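# Seat the cover on the fuse block

## Task

Press the cover onto the fuse block until it clicks home and sits fully down along every edge, with all of the block's fuses still in their places.

## Robot and tools

Robot: two arms, each ending in a four-finger hand with 16 motors (index, middle, ring, thumb). right_arm has a right hand; left_arm has a mirrored left hand and stands on the +y side. Arm names do not match image sides. Base positions in the scene frame: left_arm (+0.031, +0.318, +0.039) m, right_arm (+0.030, -0.220, +0.005) m, both nearly unrotated.

Frames: the scene frame has its origin at table height, midway between the nominal bases, +z up, +x out across the table. Each arm reports its hand pose in its own base frame. Fixed cameras and the table use the scene frame. Hand point axes (right hand): +z runs along straight fingers toward the tips; +y points out of the palm, whose face lies at y = -0.062 m; +x crosses the palm away from the thumb. On the left hand +x points toward the thumb. A rigid mast at the wrist on the palm side (x +0.05 to +0.10, z -0.16 to -0.11, out to y +0.06 m; x sign flipped on the left hand) can strike things.

execute_actions(actions, cameras): actions is a list of actions, run in order, each lasting 0.5 s. An action is a table of at most 15 rows, one per 1/30 s step; if shorter, its final row is held for the remaining steps. Every row holds exactly 48 numbers, each in [-1, 1], covering both arms even when one is idle:
1-6 left_arm dx, dy, dz, rx, ry, rz; 7-22 left hand motor goals; 23 left current_limit; 24 left speed; 25-30 right_arm dx..rz; 31-46 right hand motor goals; 47 right current_limit; 48 right speed.

Arm numbers are offsets, not poses: a displacement of the hand point from that arm's Hand target as it stood when the action began, expressed in that target's own axes. Every row of one action is measured from that same start, so rows do not add up; but each new action starts from the updated target, so sending an offset again moves the hand further. Scale: 1.0 equals 0.6 m of travel or 180 degrees of turn; rx, ry, rz form a single rotation vector. All zeros keeps the arm at its target. The controller limits commanded orientation to 40 degrees from the measured one and favours position when it cannot do both. The hand often stops short of its target; an all-zero action asks again, and any remaining gap can be sent as a fresh offset. The elbow sags under load, so aim somewhat higher. To stop pressing on something, command the target back behind the hand point.

Hand numbers are absolute goal angles, each mapped linearly between that hinge's stops (angle at +1, angle at -1; value when straight). Order per hand: index_mcp, index_abd, index_pip, index_dip, thumb_cmc, thumb_axl, thumb_mcp, thumb_ipl, middle_mcp, middle_abd, middle_pip, middle_dip, ring_mcp, ring_abd, ring_pip, ring_dip. Fingers: _mcp curls at the knuckle (+128, -18; -0.75), _abd swings sideways away from the thumb (+60, -60; 0.00), _pip (+108, -29; -0.58), _dip (+117, -21; -0.70). Thumb: thumb_cmc brings it from beside the palm to in front (+120, -20; -0.71), thumb_axl rolls it (+140, -27; -0.68), thumb_mcp (+109, -69; -0.23), thumb_ipl (+108, -77; -0.17). A 0 is itself a goal; to leave a hand unchanged, resend its hand_goal, hand_current_limit and hand_speed. current_limit maps -1..+1 to 0..550 mA (floor 11 mA); speed sets set-point rate to (speed+1)/2 of 8.5 rad/s. Starting values: +0.4 and -0.6; they persist until changed. Grip force rises with how far a goal lies beyond the object's surface.

cameras: list of names (cam_head_left, cam_head_right, cam_high, cam_low, cam_left_wrist, cam_right_wrist), ["all"] or []. Images come back only for an empty actions list or when named.

Results: per arm end_effector_position (m) and end_effector_quat_wxyz in its base frame, Hand target (next offsets count from it), joint positions, joint velocities ("within noise" when still), joint torques (numbers 3 and 4 wrap at ±28 N m), some step positions, and per motor hand_goal, hand_measured, hand_current_ma and hand_state (moving, goal, blocked, overload). Readings may err by a few centimetres.

zoom_image(camera, region): enlarges [x0, y0, x1, y1] pixels (at most 504 x 504) of a camera from the latest image set. read_manual(section) returns licence text only. finished_scene(scene=1) ends the attempt for good; the cover must stay seated with the robot off it.

Avoid: dropping parts or releasing them while moving, slamming or hard shoves, knocking anything off the table, arms or hands colliding or one hand gripping the other. A hand motor at 495 mA or more for 5 s shuts off for 10 s. Arm motors warn at 85 °C (MOTOR HOT) and the arm collapses at 100 °C; stretched reach, loads and pushing at unreachable poses heat them. The scene keeps running while you think, holding the last command.

Each tool is called after "Emit:" as name(argument=value, ...) on one line, values as JSON.

## Session

Emit:
execute_actions(actions=[])

Scene clock: 0.00 s.
left_arm: end_effector_position=(+0.5500, -0.2450, +0.3102) hand_goal=(-0.754, +0.000, -0.576, -0.696, -0.714, -0.678, -0.226, -0.168, -0.754, +0.000, -0.576, -0.696, -0.754, +0.000, -0.576, -0.696) hand_measured=(-0.754, +0.000, -0.576, -0.696, -0.714, -0.678, -0.226, -0.168, -0.754, +0.000, -0.576, -0.696, -0.754, +0.000, -0.576, -0.696) hand_current_ma=(+0, +0, +0, +0, +0, +0, +0, +0, +0, +0, +0, +0, +0, +0, +0, +0) hand_state=(goal, goal, goal, goal, goal, goal, goal, goal, goal, goal, goal, goal, goal, goal, goal, goal) hand_current_limit=0.40 hand_speed=-0.60 end_effector_quat_wxyz=(+0.478, +0.744, -0.294, +0.363) | right_arm: end_effector_position=(+0.2903, -0.3084, +0.2360) hand_goal=(-0.754, +0.000, -0.576, -0.696, -0.714, -0.678, -0.226, -0.168, -0.754, +0.000, -0.576, -0.696, -0.754, +0.000, -0.576, -0.696) hand_measured=(-0.754, +0.000, -0.576, -0.696, -0.714, -0.678, -0.226, -0.168, -0.754, +0.000, -0.576, -0.696, -0.754, +0.000, -0.576, -0.696) hand_current_ma=(+0, +0, +0, +0, +0, +0, +0, +0, +0, +0, +0, +0, +0, +0, +0, +0) hand_state=(goal, goal, goal, goal, goal, goal, goal, goal, goal, goal, goal, goal, goal, goal, goal, goal) hand_current_limit=0.40 hand_speed=-0.60 end_effector_quat_wxyz=(+0.474, +0.754, -0.420, +0.172)
Joint positions: left_arm=[-0.09 1.737 1.34 -0.289 1.113 1.66] | right_arm=[-0.368 1.468 1.045 -0.798 1.021 2.023]
Joint velocities: within noise
Joint torques (N m): no reading
Heat: left arm: hottest shoulder 27 °C; right arm: hottest shoulder 24 °C.
Hand target: left_arm +0.5546, -0.2454, +0.3197; +0.474, +0.739, -0.299, +0.373 | right_arm +0.2972, -0.3111, +0.2466; +0.472, +0.748, -0.427, +0.186

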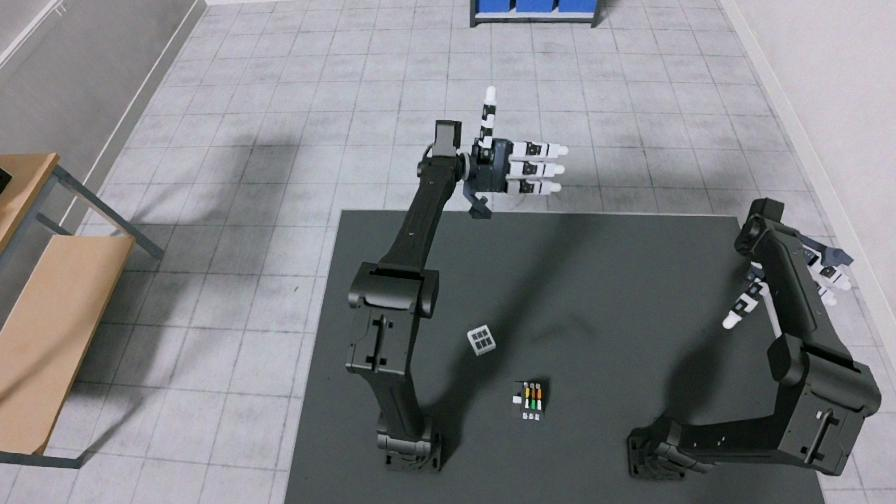

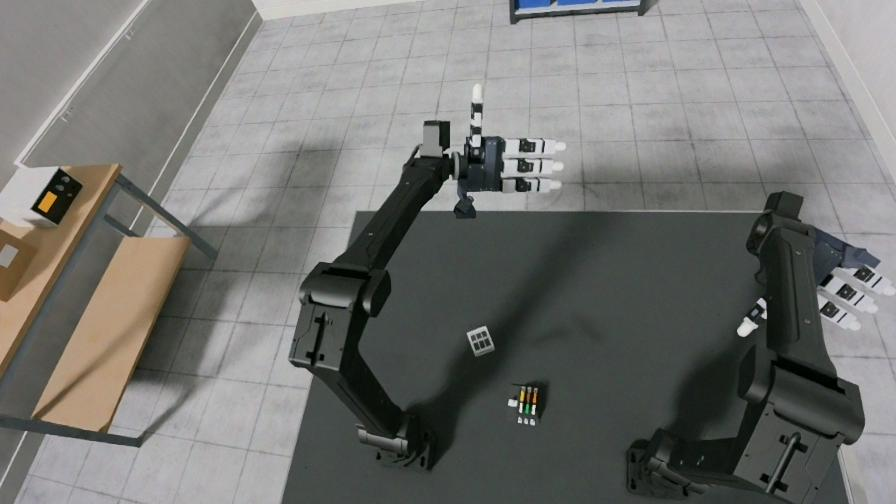

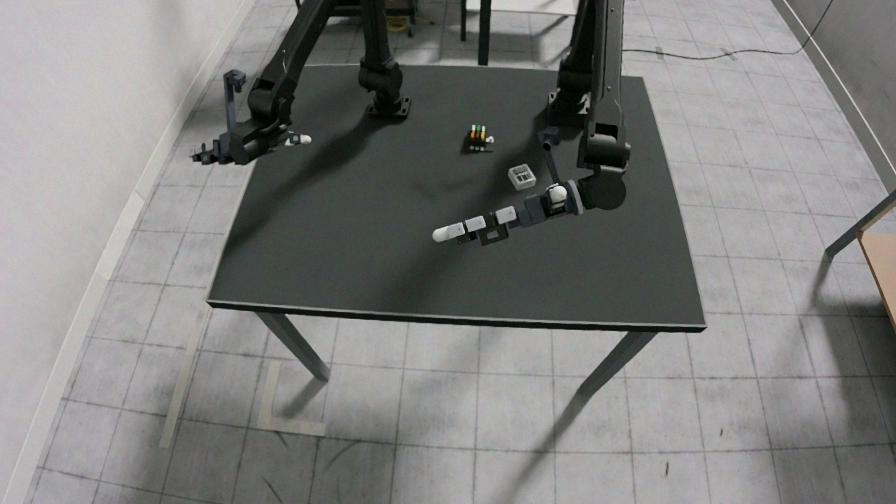

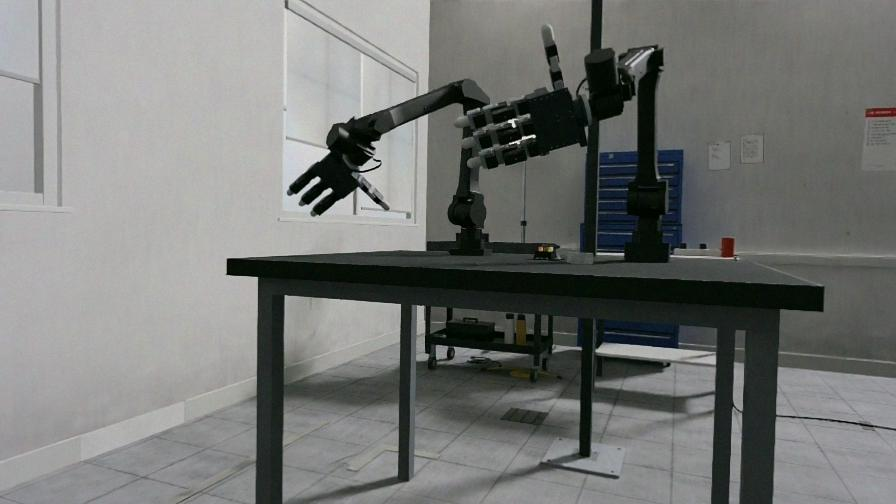

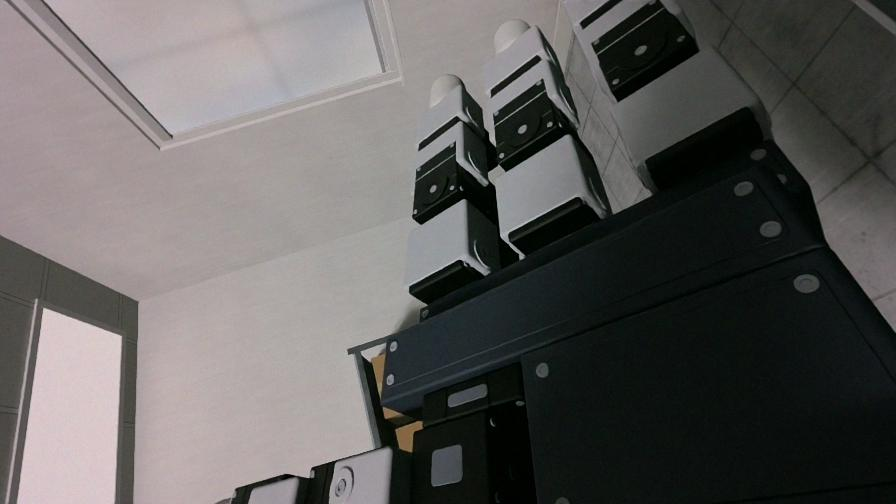

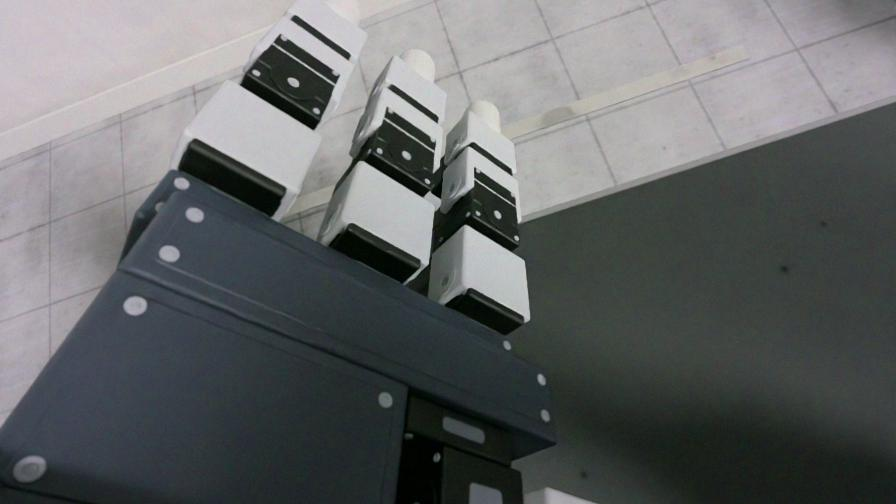

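Emit:
zoom_image(camera="cam_head_left", region=[440, 300, 580, 440])

Emit:
zoom_image(camera="cam_head_right", region=[440, 300, 580, 440])

Emit:
zoom_image(camera="cam_high", region=[440, 100, 560, 200])

Emit:
zoom_image(camera="cam_low", region=[500, 220, 620, 280])

Scaled by 3.600 from the camera's 896x504 image, which has a finer 1280x720 frame.

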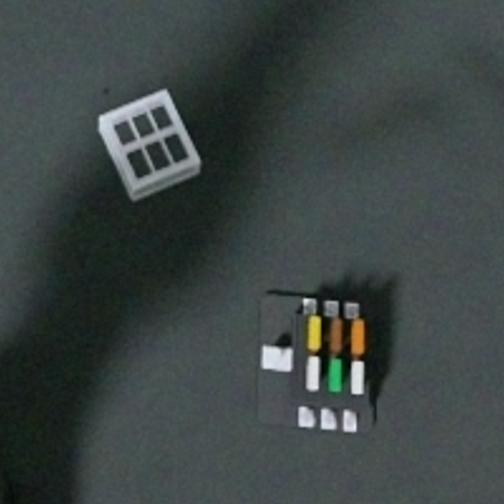

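Scaled by 3.600 from the camera's 896x504 image, which has a finer 1280x720 frame.

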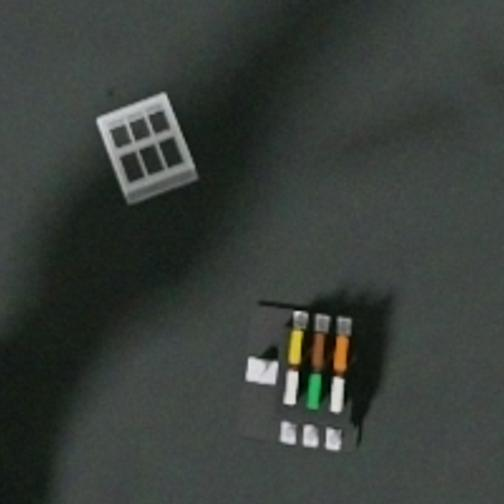

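Scaled by 4.200 from the camera's 896x504 image, which has a finer 1280x720 frame.

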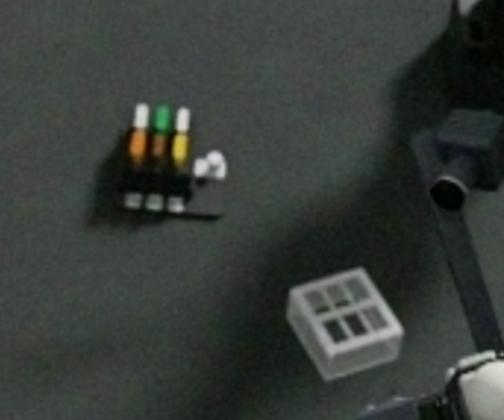

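Scaled by 4.200 from the camera's 896x504 image, which has a finer 1280x720 frame.

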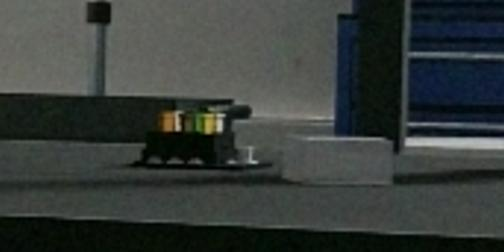

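Emit:
execute_actions(actions=[[[-0.060,0.085,0.035,0.1173,-0.0763,0.075,-0.644,0.117,0.558,-0.696,0.66,-0.678,-0.112,-0.168,-0.644,-0.117,0.558,-0.696,-0.754,0,0.883,0.754,0.4,-0.6,0,0,0,0,0,0,-0.754,0,-0.576,-0.696,-0.714,-0.678,-0.226,-0.168,-0.754,0,-0.576,-0.696,-0.754,0,-0.576,-0.696,0.4,-0.6]],[[0,0,0,0,0,0,-0.644,0.117,0.558,-0.696,0.66,-0.678,-0.112,-0.168,-0.644,-0.117,0.558,-0.696,-0.754,0,0.883,0.754,0.4,-0.6,0,0,0,0,0,0,-0.754,0,-0.576,-0.696,-0.714,-0.678,-0.226,-0.168,-0.754,0,-0.576,-0.696,-0.754,0,-0.576,-0.696,0.4,-0.6]],[[-0.1215,0.1073,-0.0245,0.1173,-0.0763,0.075,-0.644,0.117,0.558,-0.696,0.66,-0.678,-0.112,-0.168,-0.644,-0.117,0.558,-0.696,-0.754,0,0.883,0.754,0.4,-0.6,0,0,0,0,0,0,-0.754,0,-0.576,-0.696,-0.714,-0.678,-0.226,-0.168,-0.754,0,-0.576,-0.696,-0.754,0,-0.576,-0.696,0.4,-0.6]],[[0,0,0,0,0,0,-0.644,0.117,0.558,-0.696,0.66,-0.678,-0.112,-0.168,-0.644,-0.117,0.558,-0.696,-0.754,0,0.883,0.754,0.4,-0.6,0,0,0,0,0,0,-0.754,0,-0.576,-0.696,-0.714,-0.678,-0.226,-0.168,-0.754,0,-0.576,-0.696,-0.754,0,-0.576,-0.696,0.4,-0.6]]], cameras=["cam_head_left"])

Scene clock: 645.83 s.
left_arm: end_effector_position=(+0.4130, -0.2820, +0.2689) hand_goal=(-0.644, +0.116, +0.558, -0.696, +0.660, -0.678, -0.112, -0.168, -0.644, -0.118, +0.558, -0.696, -0.754, +0.000, +0.882, +0.754) hand_measured=(-0.646, +0.116, +0.554, -0.696, +0.666, -0.678, -0.110, -0.168, -0.646, -0.112, +0.554, -0.696, -0.754, +0.002, +0.876, +0.752) hand_current_ma=(-5, -2, -20, +0, +26, +3, +12, +1, -5, +20, -17, +0, -3, +7, -25, -12) hand_state=(goal, goal, goal, goal, goal, goal, goal, goal, goal, goal, goal, goal, goal, goal, goal, goal) hand_current_limit=0.40 hand_speed=-0.60 end_effector_quat_wxyz=(+0.007, +0.835, -0.401, +0.376) | right_arm: end_effector_position=(+0.2903, -0.3084, +0.2360) hand_goal=(-0.754, +0.000, -0.576, -0.696, -0.714, -0.678, -0.226, -0.168, -0.754, +0.000, -0.576, -0.696, -0.754, +0.000, -0.576, -0.696) hand_measured=(-0.756, +0.000, -0.576, -0.696, -0.716, -0.678, -0.226, -0.168, -0.756, +0.000, -0.576, -0.696, -0.756, +0.000, -0.576, -0.696) hand_current_ma=(-1, +0, +0, +0, -1, +0, +0, +0, -1, +0, +0, +0, -1, +0, +0, +0) hand_state=(goal, goal, goal, goal, goal, goal, goal, goal, goal, goal, goal, goal, goal, goal, goal, goal) hand_current_limit=0.40 hand_speed=-0.60 end_effector_quat_wxyz=(+0.474, +0.754, -0.420, +0.172)
Joint positions: left_arm=[-0.413 1.221 1.082 -0.661 0.036 2.038] | right_arm=[-0.368 1.468 1.045 -0.798 1.021 2.023]
Joint torques (N m): left_arm=[-0.56 -8.64 9.4 1.17 0.07 -0.04] | right_arm=[-1.26 -11.34 10.82 1.13 0.79 -0.08]
Heat: left arm: hottest elbow 32 °C; right arm: hottest elbow 31 °C.
Hand target: left_arm +0.4112, -0.2806, +0.2660; +0.002, +0.835, -0.407, +0.371 | right_arm +0.2972, -0.3111, +0.2466; +0.472, +0.748, -0.427, +0.186
Off the commanded pose: left_arm 0.004 m, 1 deg | right_arm 0.013 m, 2 deg.
Step readings (end_effector_position of left_arm | right_arm):
0: (+0.5500, -0.2450, +0.3102) | (+0.2903, -0.3084, +0.2360)
1: (+0.5514, -0.2451, +0.3089) | (+0.2903, -0.3084, +0.2360)
2: (+0.5561, -0.2470, +0.3022) | (+0.2903, -0.3084, +0.2360)
4: (+0.5567, -0.2494, +0.2840) | (+0.2903, -0.3084, +0.2360)
8: (+0.5266, -0.2603, +0.2790) | (+0.2903, -0.3084, +0.2360)
15: (+0.4920, -0.2827, +0.3029) | (+0.2903, -0.3084, +0.2360)
16: (+0.4914, -0.2829, +0.3018) | (+0.2903, -0.3084, +0.2360)
17: (+0.4912, -0.2823, +0.3004) | (+0.2903, -0.3084, +0.2360)
19: (+0.4903, -0.2814, +0.2978) | (+0.2903, -0.3084, +0.2360)
23: (+0.4892, -0.2807, +0.2959) | (+0.2903, -0.3084, +0.2360)
30: (+0.4884, -0.2804, +0.2951) | (+0.2903, -0.3084, +0.2360)
31: (+0.4899, -0.2794, +0.2933) | (+0.2903, -0.3084, +0.2360)
32: (+0.4940, -0.2766, +0.2857) | (+0.2903, -0.3084, +0.2360)
34: (+0.4898, -0.2676, +0.2641) | (+0.2903, -0.3084, +0.2360)
38: (+0.4436, -0.2648, +0.2477) | (+0.2903, -0.3084, +0.2360)
45: (+0.4124, -0.2849, +0.2716) | (+0.2903, -0.3084, +0.2360)
46: (+0.4125, -0.2845, +0.2713) | (+0.2903, -0.3084, +0.2360)
47: (+0.4129, -0.2837, +0.2708) | (+0.2903, -0.3084, +0.2360)
49: (+0.4128, -0.2826, +0.2694) | (+0.2903, -0.3084, +0.2360)
53: (+0.4130, -0.2821, +0.2690) | (+0.2903, -0.3084, +0.2360)
60: (+0.4130, -0.2820, +0.2689) | (+0.2903, -0.3084, +0.2360)
Images, in order (width x height): cam_head_left 896x504.

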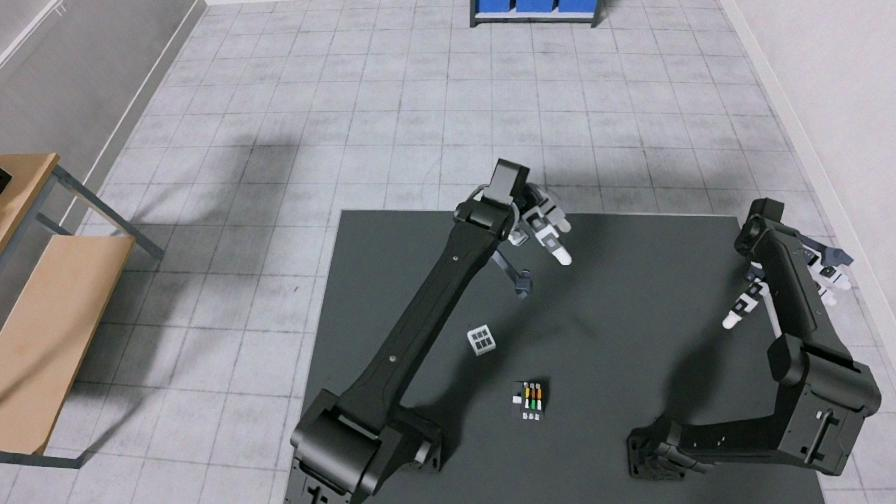

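Emit:
execute_actions(actions=[[[-0.156,0.032,-0.051,0.1173,-0.0763,0.075,-0.644,0.117,0.558,-0.696,0.66,-0.678,-0.112,-0.168,-0.644,-0.117,0.558,-0.696,-0.754,0,0.883,0.754,0.4,-0.6,0,0,0,0,0,0,-0.754,0,-0.576,-0.696,-0.714,-0.678,-0.226,-0.168,-0.754,0,-0.576,-0.696,-0.754,0,-0.576,-0.696,0.4,-0.6]],[[-0.163,0.052,0.019,0.1173,-0.0763,0.075,-0.644,0.117,0.558,-0.696,0.66,-0.678,-0.112,-0.168,-0.644,-0.117,0.558,-0.696,-0.754,0,0.883,0.754,0.4,-0.6,0,0,0,0,0,0,-0.754,0,-0.576,-0.696,-0.714,-0.678,-0.226,-0.168,-0.754,0,-0.576,-0.696,-0.754,0,-0.576,-0.696,0.4,-0.6]],[[0,0,0,0,0,0,-0.644,0.117,0.558,-0.696,0.66,-0.678,-0.112,-0.168,-0.644,-0.117,0.558,-0.696,-0.754,0,0.883,0.754,0.4,-0.6,0,0,0,0,0,0,-0.754,0,-0.576,-0.696,-0.714,-0.678,-0.226,-0.168,-0.754,0,-0.576,-0.696,-0.754,0,-0.576,-0.696,0.4,-0.6]]], cameras=["cam_head_left","cam_high","cam_left_wrist"])

Scene clock: 659.93 s.
left_arm: end_effector_position=(+0.2953, -0.1518, +0.1585) hand_goal=(-0.644, +0.116, +0.558, -0.696, +0.660, -0.678, -0.112, -0.168, -0.644, -0.118, +0.558, -0.696, -0.754, +0.000, +0.882, +0.754) hand_measured=(-0.640, +0.116, +0.554, -0.696, +0.662, -0.678, -0.110, -0.168, -0.640, -0.116, +0.554, -0.696, -0.750, +0.002, +0.876, +0.752) hand_current_ma=(+22, -2, -14, +0, +7, +3, +11, +1, +19, +10, -14, +0, +19, +7, -24, -12) hand_state=(goal, goal, goal, goal, goal, goal, goal, goal, goal, goal, goal, goal, goal, goal, goal, goal) hand_current_limit=0.40 hand_speed=-0.60 end_effector_quat_wxyz=(-0.472, +0.726, -0.420, +0.271) | right_arm: end_effector_position=(+0.2903, -0.3084, +0.2360) hand_goal=(-0.754, +0.000, -0.576, -0.696, -0.714, -0.678, -0.226, -0.168, -0.754, +0.000, -0.576, -0.696, -0.754, +0.000, -0.576, -0.696) hand_measured=(-0.756, +0.000, -0.576, -0.696, -0.716, -0.678, -0.226, -0.168, -0.756, +0.000, -0.576, -0.696, -0.756, +0.000, -0.576, -0.696) hand_current_ma=(-1, +0, +0, +0, -1, +0, +0, +0, -1, +0, +0, +0, -1, +0, +0, +0) hand_state=(goal, goal, goal, goal, goal, goal, goal, goal, goal, goal, goal, goal, goal, goal, goal, goal) hand_current_limit=0.40 hand_speed=-0.60 end_effector_quat_wxyz=(+0.474, +0.754, -0.420, +0.172)
Joint positions: left_arm=[-0.831 0.971 0.685 -0.836 -1.102 2.067] | right_arm=[-0.368 1.468 1.045 -0.798 1.021 2.023]
Joint torques (N m): left_arm=[-1.14 -5.66 8.62 0.39 -0.94 -0.17] | right_arm=[-1.32 -11.34 10.85 1.17 0.79 -0.08]
Heat: left arm: hottest elbow 32 °C; right arm: hottest elbow 31 °C.
Hand target: left_arm +0.2939, -0.1531, +0.1633; -0.470, +0.727, -0.416, +0.278 | right_arm +0.2972, -0.3111, +0.2466; +0.472, +0.748, -0.427, +0.186
Off the commanded pose: left_arm 0.005 m, 1 deg | right_arm 0.013 m, 2 deg.
Step readings (end_effector_position of left_arm | right_arm):
0: (+0.4130, -0.2820, +0.2689) | (+0.2903, -0.3084, +0.2360)
1: (+0.4142, -0.2800, +0.2672) | (+0.2903, -0.3084, +0.2360)
2: (+0.4174, -0.2723, +0.2610) | (+0.2903, -0.3084, +0.2360)
4: (+0.4100, -0.2474, +0.2407) | (+0.2903, -0.3084, +0.2360)
8: (+0.3681, -0.2172, +0.2167) | (+0.2903, -0.3084, +0.2360)
15: (+0.3466, -0.2240, +0.2239) | (+0.2903, -0.3084, +0.2360)
16: (+0.3469, -0.2216, +0.2228) | (+0.2903, -0.3084, +0.2360)
17: (+0.3495, -0.2114, +0.2204) | (+0.2903, -0.3084, +0.2360)
19: (+0.3445, -0.1833, +0.2091) | (+0.2903, -0.3084, +0.2360)
23: (+0.3135, -0.1566, +0.1753) | (+0.2903, -0.3084, +0.2360)
30: (+0.2960, -0.1528, +0.1581) | (+0.2903, -0.3084, +0.2360)
31: (+0.2959, -0.1526, +0.1583) | (+0.2903, -0.3084, +0.2360)
32: (+0.2958, -0.1522, +0.1584) | (+0.2903, -0.3084, +0.2360)
34: (+0.2957, -0.1518, +0.1585) | (+0.2903, -0.3084, +0.2360)
38: (+0.2954, -0.1517, +0.1585) | (+0.2903, -0.3084, +0.2360)
45: (+0.2953, -0.1518, +0.1585) | (+0.2903, -0.3084, +0.2360)
camera_calibration:
cam_left_wrist: T_world_to_cam=[[-0.135329, 0.782663, 0.607557, 0.0311743], [-0.210008, -0.621923, 0.754392, -0.203948], [0.968289, -0.0255007, 0.24853, -0.20554], [0, 0, 0, 1]] pos_world=[0.16041, -0.156481, 0.186]
Images, in order (width x height): cam_head_left 896x504, cam_high 896x504, cam_left_wrist 896x504.

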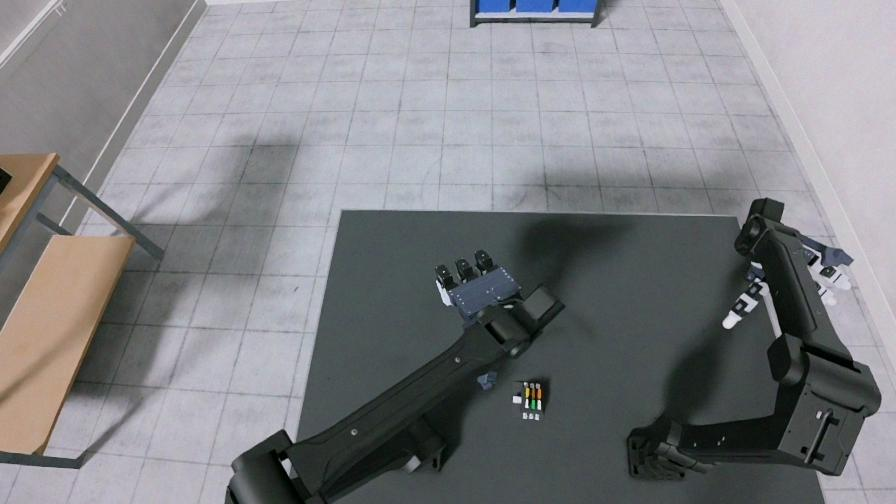

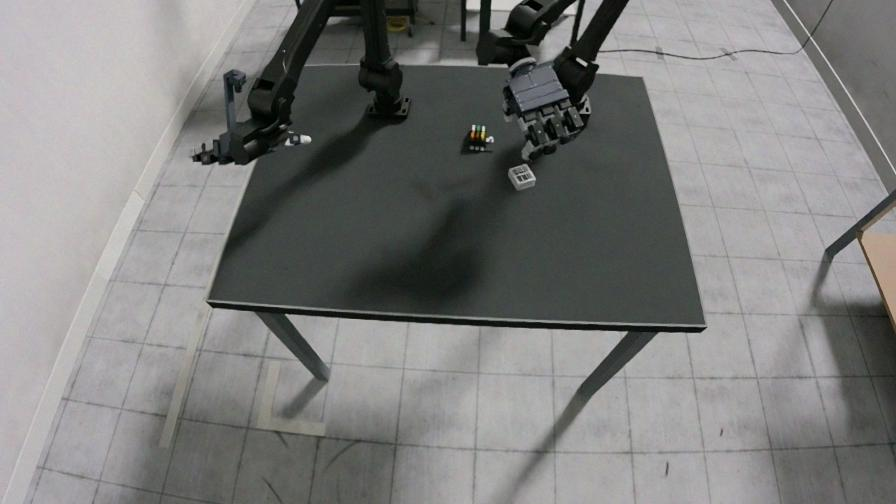

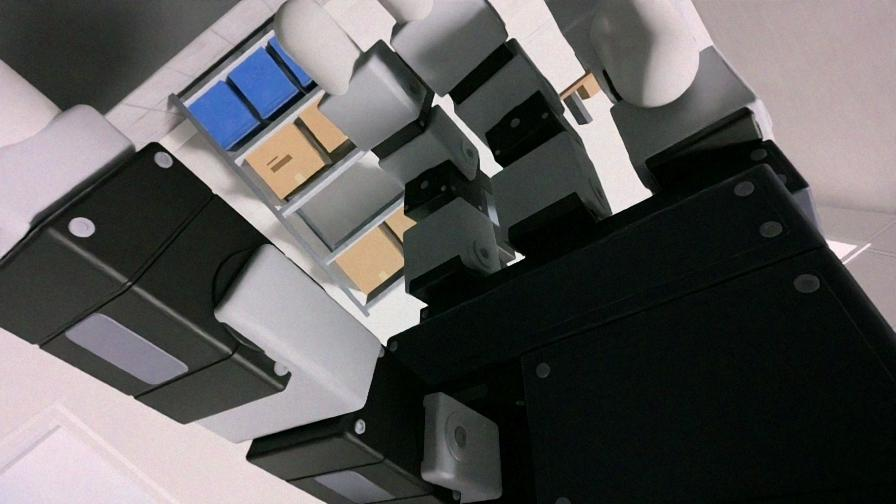

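Emit:
execute_actions(actions=[[[0,0,0,0,0,0,-0.644,0.117,0.558,-0.696,0.66,-0.678,-0.112,-0.168,-0.644,-0.117,0.558,-0.696,-0.754,0,0.883,0.754,0.4,-0.6,-0.004,-0.058,-0.083,0.1821,0.0175,-0.0827,-1,0,1,0.174,-0.714,-0.678,-0.226,-0.168,-1,0,1,0.174,-1,0,1,0.174,0.4,-0.6]],[[0,0,0,0,0,0,-0.644,0.117,0.558,-0.696,0.66,-0.678,-0.112,-0.168,-0.644,-0.117,0.558,-0.696,-0.754,0,0.883,0.754,0.4,-0.6,0,0,0,0,0,0,-1,0,1,0.174,-0.714,-0.678,-0.226,-0.168,-1,0,1,0.174,-1,0,1,0.174,0.4,-0.6]],[[0,0,0,0,0,0,-0.644,0.117,0.558,-0.696,0.66,-0.678,-0.112,-0.168,-0.644,-0.117,0.558,-0.696,-0.754,0,0.883,0.754,0.4,-0.6,-0.0405,-0.121,-0.025,0.1821,0.0175,-0.0827,-1,0,1,0.174,-0.714,-0.678,-0.226,-0.168,-1,0,1,0.174,-1,0,1,0.174,0.4,-0.6]],[[0,0,0,0,0,0,-0.644,0.117,0.558,-0.696,0.66,-0.678,-0.112,-0.168,-0.644,-0.117,0.558,-0.696,-0.754,0,0.883,0.754,0.4,-0.6,-0.082,-0.2205,-0.0905,0.1821,0.0175,-0.0827,-1,0,1,0.174,-0.714,-0.678,-0.226,-0.168,-1,0,1,0.174,-1,0,1,0.174,0.4,-0.6]],[[0,0,0,0,0,0,-0.644,0.117,0.558,-0.696,0.66,-0.678,-0.112,-0.168,-0.644,-0.117,0.558,-0.696,-0.754,0,0.883,0.754,0.4,-0.6,-0.053,-0.225,0.0557,0.1821,0.0175,-0.0827,-1,0,1,0.174,-0.714,-0.678,-0.226,-0.168,-1,0,1,0.174,-1,0,1,0.174,0.4,-0.6]],[[0,0,0,0,0,0,-0.644,0.117,0.558,-0.696,0.66,-0.678,-0.112,-0.168,-0.644,-0.117,0.558,-0.696,-0.754,0,0.883,0.754,0.4,-0.6,0,0,0,0,0,0,-1,0,1,0.174,-0.714,-0.678,-0.226,-0.168,-1,0,1,0.174,-1,0,1,0.174,0.4,-0.6]]], cameras=["cam_head_left","cam_high","cam_right_wrist"])

Scene clock: 868.27 s.
left_arm: end_effector_position=(+0.2953, -0.1518, +0.1585) hand_goal=(-0.644, +0.116, +0.558, -0.696, +0.660, -0.678, -0.112, -0.168, -0.644, -0.118, +0.558, -0.696, -0.754, +0.000, +0.882, +0.754) hand_measured=(-0.640, +0.116, +0.554, -0.696, +0.662, -0.678, -0.110, -0.168, -0.640, -0.116, +0.554, -0.696, -0.750, +0.002, +0.876, +0.752) hand_current_ma=(+22, -2, -14, +0, +7, +3, +11, +1, +19, +10, -14, +0, +19, +7, -24, -12) hand_state=(goal, goal, goal, goal, goal, goal, goal, goal, goal, goal, goal, goal, goal, goal, goal, goal) hand_current_limit=0.40 hand_speed=-0.60 end_effector_quat_wxyz=(-0.472, +0.726, -0.420, +0.272) | right_arm: end_effector_position=(+0.2236, +0.0779, +0.2029) hand_goal=(-1.000, +0.000, +1.000, +0.174, -0.714, -0.678, -0.226, -0.168, -1.000, +0.000, +1.000, +0.174, -1.000, +0.000, +1.000, +0.174) hand_measured=(-0.994, +0.000, +0.994, +0.172, -0.712, -0.678, -0.224, -0.168, -0.994, +0.000, +0.994, +0.170, -0.994, +0.000, +0.994, +0.170) hand_current_ma=(+4, +0, -3, -1, +1, +0, +2, +0, +4, +0, -4, -2, +4, +0, -4, -2) hand_state=(goal, goal, goal, goal, goal, goal, goal, goal, goal, goal, goal, goal, goal, goal, goal, goal) hand_current_limit=0.40 hand_speed=-0.60 end_effector_quat_wxyz=(-0.398, +0.790, +0.361, +0.295)
Joint positions: left_arm=[-0.831 0.971 0.685 -0.836 -1.102 2.067] | right_arm=[-0.175 0.62 0.651 -1.544 -1.035 0.571]
Joint torques (N m): left_arm=[-1.14 -5.66 8.65 0.39 -0.94 -0.16] | right_arm=[-2.2 0.73 10.91 0.35 -1.01 -0.12]
Heat: left arm: hottest elbow 29 °C; right arm: hottest elbow 32 °C.
Hand target: left_arm +0.2939, -0.1531, +0.1633; -0.470, +0.727, -0.416, +0.278 | right_arm +0.2280, +0.0756, +0.2119; -0.394, +0.788, +0.363, +0.302
Off the commanded pose: left_arm 0.005 m, 1 deg | right_arm 0.010 m, 1 deg.
Step readings (end_effector_position of left_arm | right_arm):
0: (+0.2953, -0.1518, +0.1585) | (+0.2903, -0.3084, +0.2360)
1: (+0.2953, -0.1518, +0.1585) | (+0.2911, -0.3083, +0.2348)
2: (+0.2953, -0.1518, +0.1585) | (+0.2954, -0.3070, +0.2288)
4: (+0.2953, -0.1518, +0.1585) | (+0.3051, -0.2967, +0.2152)
8: (+0.2953, -0.1518, +0.1585) | (+0.3217, -0.2610, +0.2236)
15: (+0.2953, -0.1518, +0.1585) | (+0.3291, -0.2531, +0.2550)
16: (+0.2953, -0.1518, +0.1585) | (+0.3292, -0.2541, +0.2546)
17: (+0.2953, -0.1518, +0.1585) | (+0.3287, -0.2548, +0.2531)
19: (+0.2953, -0.1518, +0.1585) | (+0.3272, -0.2555, +0.2496)
23: (+0.2953, -0.1518, +0.1585) | (+0.3264, -0.2555, +0.2463)
30: (+0.2953, -0.1518, +0.1585) | (+0.3269, -0.2559, +0.2467)
31: (+0.2953, -0.1518, +0.1585) | (+0.3282, -0.2548, +0.2448)
32: (+0.2953, -0.1518, +0.1585) | (+0.3341, -0.2495, +0.2373)
34: (+0.2953, -0.1518, +0.1585) | (+0.3446, -0.2271, +0.2177)
38: (+0.2953, -0.1518, +0.1585) | (+0.3449, -0.1888, +0.2059)
45: (+0.2953, -0.1518, +0.1585) | (+0.3473, -0.1849, +0.2157)
46: (+0.2953, -0.1518, +0.1585) | (+0.3475, -0.1837, +0.2142)
47: (+0.2953, -0.1518, +0.1585) | (+0.3488, -0.1749, +0.2106)
49: (+0.2953, -0.1518, +0.1585) | (+0.3414, -0.1384, +0.2009)
53: (+0.2953, -0.1518, +0.1585) | (+0.3076, -0.0771, +0.2048)
60: (+0.2953, -0.1518, +0.1585) | (+0.2873, -0.0509, +0.2149)
61: (+0.2953, -0.1518, +0.1585) | (+0.2867, -0.0480, +0.2135)
62: (+0.2953, -0.1518, +0.1585) | (+0.2853, -0.0365, +0.2123)
64: (+0.2953, -0.1518, +0.1585) | (+0.2737, -0.0009, +0.2118)
68: (+0.2953, -0.1518, +0.1585) | (+0.2399, +0.0469, +0.2093)
75: (+0.2953, -0.1518, +0.1585) | (+0.2245, +0.0713, +0.2076)
76: (+0.2953, -0.1518, +0.1585) | (+0.2243, +0.0722, +0.2068)
77: (+0.2953, -0.1518, +0.1585) | (+0.2241, +0.0730, +0.2059)
79: (+0.2953, -0.1518, +0.1585) | (+0.2238, +0.0745, +0.2043)
83: (+0.2953, -0.1518, +0.1585) | (+0.2231, +0.0766, +0.2028)
90: (+0.2953, -0.1518, +0.1585) | (+0.2230, +0.0776, +0.2025)
camera_calibration:
cam_right_wrist: T_world_to_cam=[[0.0439995, -0.485791, -0.872967, 0.247065], [-0.805851, -0.533729, 0.256395, 0.121689], [-0.590482, 0.6922, -0.414959, 0.283658], [0, 0, 0, 1]] pos_world=[0.254687, -0.0113769, 0.302186]
Images, in order (width x height): cam_head_left 896x504, cam_high 896x504, cam_right_wrist 896x504.

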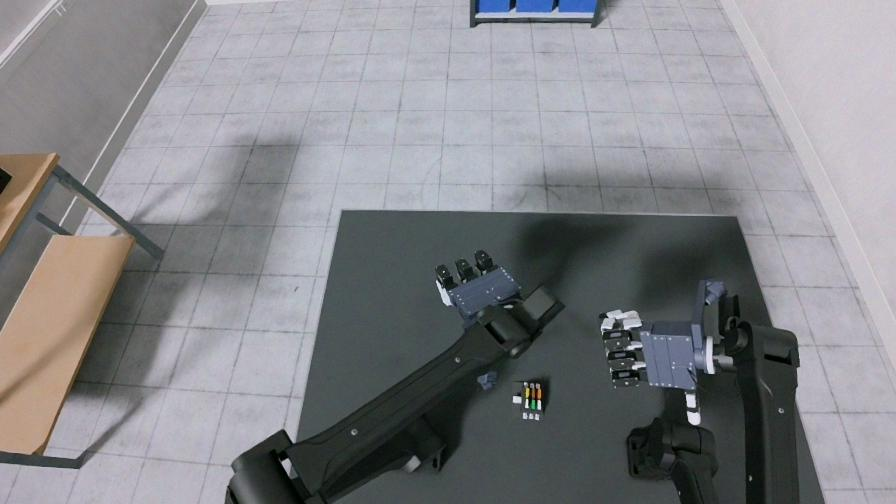

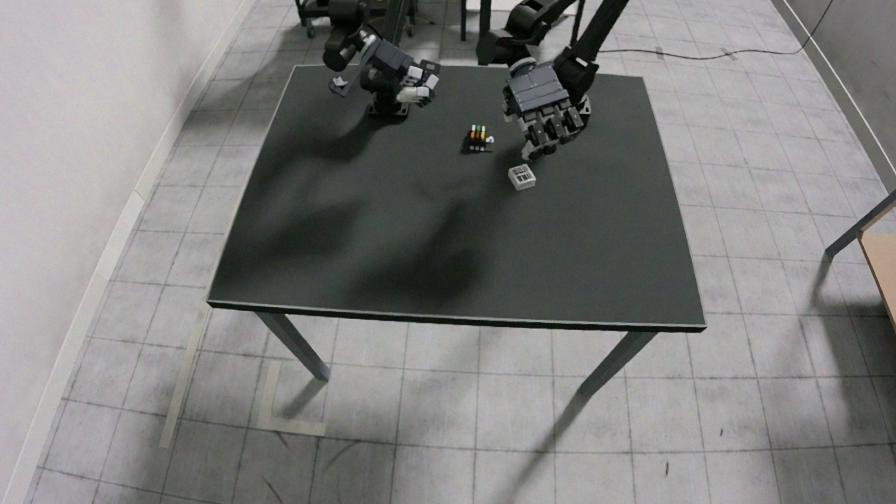

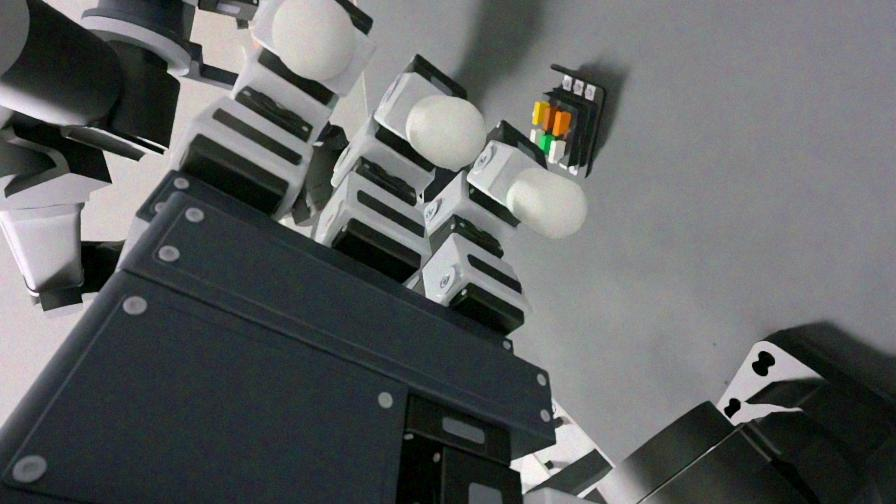

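Emit:
zoom_image(camera="cam_right_wrist", region=[500, 50, 640, 190])

Emit:
zoom_image(camera="cam_high", region=[450, 110, 550, 200])

Scaled by 3.600 from the camera's 896x504 image, which has a finer 1280x720 frame.

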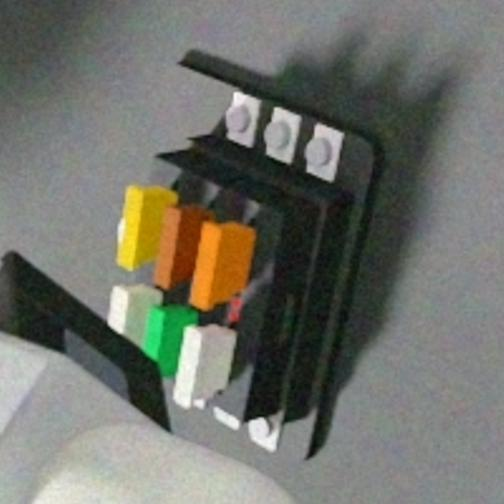

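Scaled by 5.040 from the camera's 896x504 image, which has a finer 1280x720 frame.

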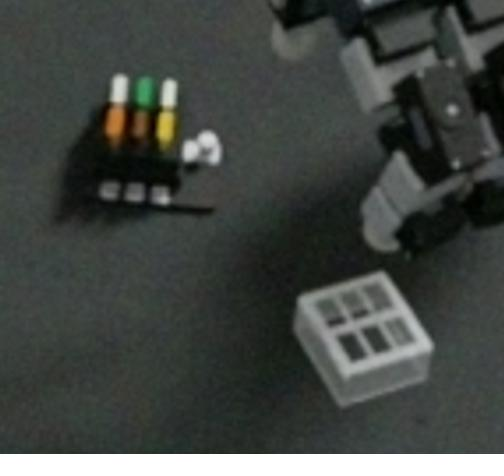

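Emit:
zoom_image(camera="cam_high", region=[460, 40, 620, 200])

Emit:
zoom_image(camera="cam_head_left", region=[420, 230, 580, 410])

Scaled by 3.150 from the camera's 896x504 image, which has a finer 1280x720 frame.

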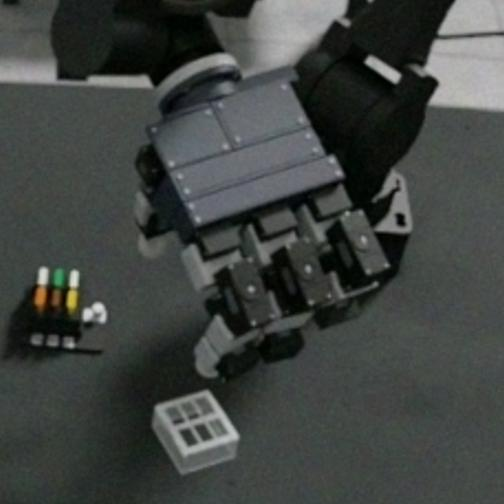

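Scaled by 2.800 from the camera's 896x504 image, which has a finer 1280x720 frame.

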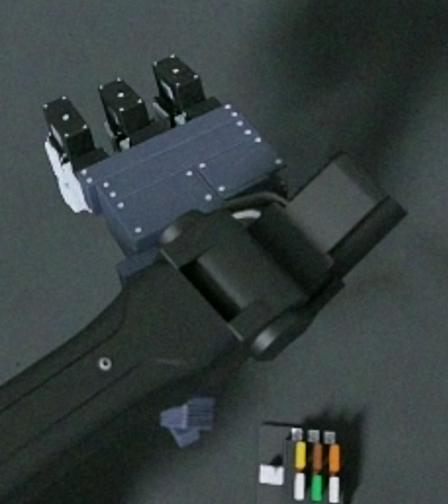

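Emit:
execute_actions(actions=[[[-0.0204,0.088,0.0446,-0.0034,-0.0051,-0.0022,-0.644,0.117,0.558,-0.696,0.66,-0.678,-0.112,-0.168,-0.644,-0.117,0.558,-0.696,-0.754,0,0.883,0.754,0.4,-0.6,0,0,0,0,0,0,-1,0,1,0.174,-0.714,-0.678,-0.226,-0.168,-1,0,1,0.174,-1,0,1,0.174,0.4,-0.6]],[[-0.0203,0.088,0.0446,-0.0033,-0.0051,-0.0023,-0.644,0.117,0.558,-0.696,0.66,-0.678,-0.112,-0.168,-0.644,-0.117,0.558,-0.696,-0.754,0,0.883,0.754,0.4,-0.6,0,0,0,0,0,0,-1,0,1,0.174,-0.714,-0.678,-0.226,-0.168,-1,0,1,0.174,-1,0,1,0.174,0.4,-0.6]],[[0,0,0,0,0,0,-0.644,0.117,0.558,-0.696,0.66,-0.678,-0.112,-0.168,-0.644,-0.117,0.558,-0.696,-0.754,0,0.883,0.754,0.4,-0.6,0,0,0,0,0,0,-1,0,1,0.174,-0.714,-0.678,-0.226,-0.168,-1,0,1,0.174,-1,0,1,0.174,0.4,-0.6]]], cameras=["cam_high","cam_low","cam_head_left","cam_left_wrist"])

Emit:
zoom_image(camera="cam_high", region=[460, 80, 600, 220])

Emit:
zoom_image(camera="cam_low", region=[480, 160, 640, 280])

Scene clock: 1015.13 s.
left_arm: end_effector_position=(+0.2841, -0.1296, +0.0461) hand_goal=(-0.644, +0.116, +0.558, -0.696, +0.660, -0.678, -0.112, -0.168, -0.644, -0.118, +0.558, -0.696, -0.754, +0.000, +0.882, +0.754) hand_measured=(-0.638, +0.116, +0.554, -0.696, +0.660, -0.678, -0.110, -0.168, -0.640, -0.116, +0.554, -0.696, -0.750, +0.002, +0.876, +0.752) hand_current_ma=(+23, -2, -14, +0, +3, +3, +11, +1, +20, +9, -14, +0, +19, +7, -21, -12) hand_state=(goal, goal, goal, goal, goal, goal, goal, goal, goal, goal, goal, goal, goal, goal, goal, goal) hand_current_limit=0.40 hand_speed=-0.60 end_effector_quat_wxyz=(-0.467, +0.740, -0.404, +0.267) | right_arm: end_effector_position=(+0.2236, +0.0779, +0.2029) hand_goal=(-1.000, +0.000, +1.000, +0.174, -0.714, -0.678, -0.226, -0.168, -1.000, +0.000, +1.000, +0.174, -1.000, +0.000, +1.000, +0.174) hand_measured=(-0.994, +0.000, +0.994, +0.172, -0.712, -0.678, -0.224, -0.168, -0.994, +0.000, +0.994, +0.170, -0.994, +0.000, +0.994, +0.170) hand_current_ma=(+4, +0, -3, -1, +1, +0, +2, +0, +4, +0, -4, -2, +4, +0, -4, -2) hand_state=(goal, goal, goal, goal, goal, goal, goal, goal, goal, goal, goal, goal, goal, goal, goal, goal) hand_current_limit=0.40 hand_speed=-0.60 end_effector_quat_wxyz=(-0.398, +0.790, +0.362, +0.295)
Joint positions: left_arm=[-0.799 1.093 0.43 -0.466 -1.087 2.041] | right_arm=[-0.176 0.621 0.651 -1.546 -1.035 0.567]
Joint torques (N m): left_arm=[0.26 -3.84 7.39 1.55 -0.64 0.11] | right_arm=[-2.14 0.85 10.93 0.31 -1.01 -0.13]
Heat: left arm: hottest elbow 29 °C; right arm: hottest elbow 33 °C.
Hand target: left_arm +0.2873, -0.1304, +0.0447; -0.467, +0.739, -0.406, +0.265 | right_arm +0.2281, +0.0756, +0.2119; -0.394, +0.788, +0.364, +0.302
Off the commanded pose: left_arm 0.004 m, 0 deg | right_arm 0.010 m, 1 deg.
Step readings (end_effector_position of left_arm | right_arm):
0: (+0.2953, -0.1518, +0.1585) | (+0.2236, +0.0779, +0.2029)
1: (+0.2951, -0.1515, +0.1580) | (+0.2236, +0.0779, +0.2029)
2: (+0.2949, -0.1511, +0.1560) | (+0.2236, +0.0779, +0.2029)
4: (+0.2924, -0.1484, +0.1440) | (+0.2237, +0.0779, +0.2030)
8: (+0.2813, -0.1364, +0.1128) | (+0.2238, +0.0778, +0.2029)
15: (+0.2848, -0.1381, +0.1041) | (+0.2236, +0.0779, +0.2029)
16: (+0.2855, -0.1386, +0.1042) | (+0.2236, +0.0779, +0.2029)
17: (+0.2864, -0.1393, +0.1027) | (+0.2236, +0.0779, +0.2029)
19: (+0.2861, -0.1384, +0.0921) | (+0.2236, +0.0779, +0.2029)
23: (+0.2758, -0.1264, +0.0585) | (+0.2236, +0.0779, +0.2029)
30: (+0.2801, -0.1265, +0.0452) | (+0.2236, +0.0779, +0.2029)
31: (+0.2812, -0.1274, +0.0458) | (+0.2236, +0.0779, +0.2029)
32: (+0.2819, -0.1280, +0.0460) | (+0.2236, +0.0779, +0.2029)
34: (+0.2830, -0.1290, +0.0464) | (+0.2236, +0.0779, +0.2029)
38: (+0.2838, -0.1294, +0.0462) | (+0.2236, +0.0779, +0.2029)
45: (+0.2840, -0.1297, +0.0461) | (+0.2236, +0.0779, +0.2029)
camera_calibration:
cam_left_wrist: T_world_to_cam=[[-0.162683, 0.792386, 0.587927, 0.0905947], [-0.185808, -0.609807, 0.770461, -0.113848], [0.969025, 0.0160992, 0.246436, -0.16092], [0, 0, 0, 1]] pos_world=[0.14952, -0.138621, 0.0741091]
Images, in order (width x height): cam_head_left 896x504, cam_high 896x504, cam_low 896x504, cam_left_wrist 896x504.

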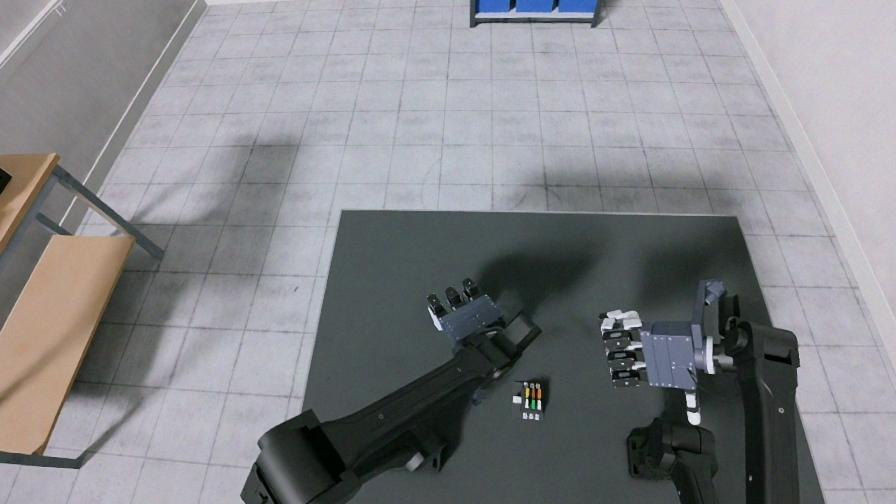

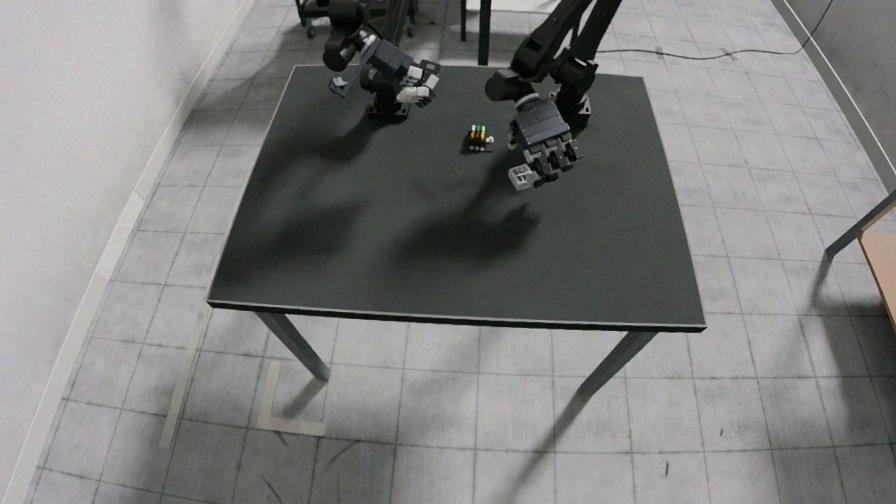

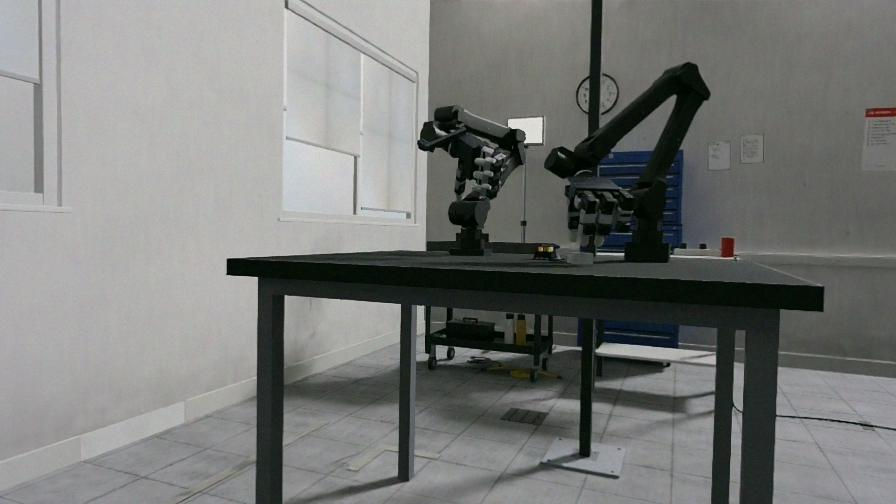

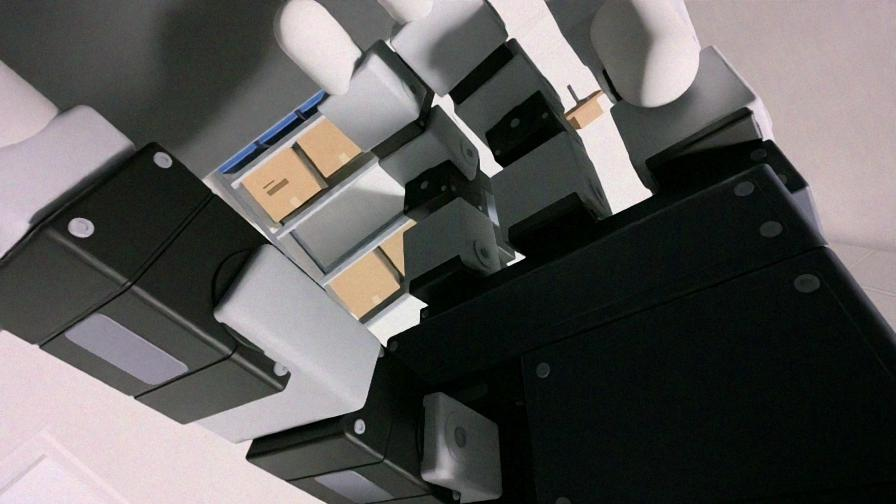

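Scaled by 3.600 from the camera's 896x504 image, which has a finer 1280x720 frame.

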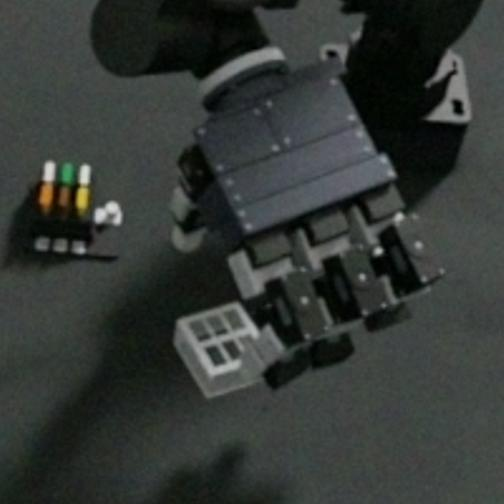

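Scaled by 3.150 from the camera's 896x504 image, which has a finer 1280x720 frame.

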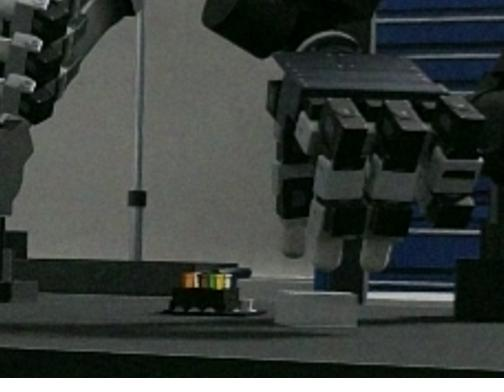

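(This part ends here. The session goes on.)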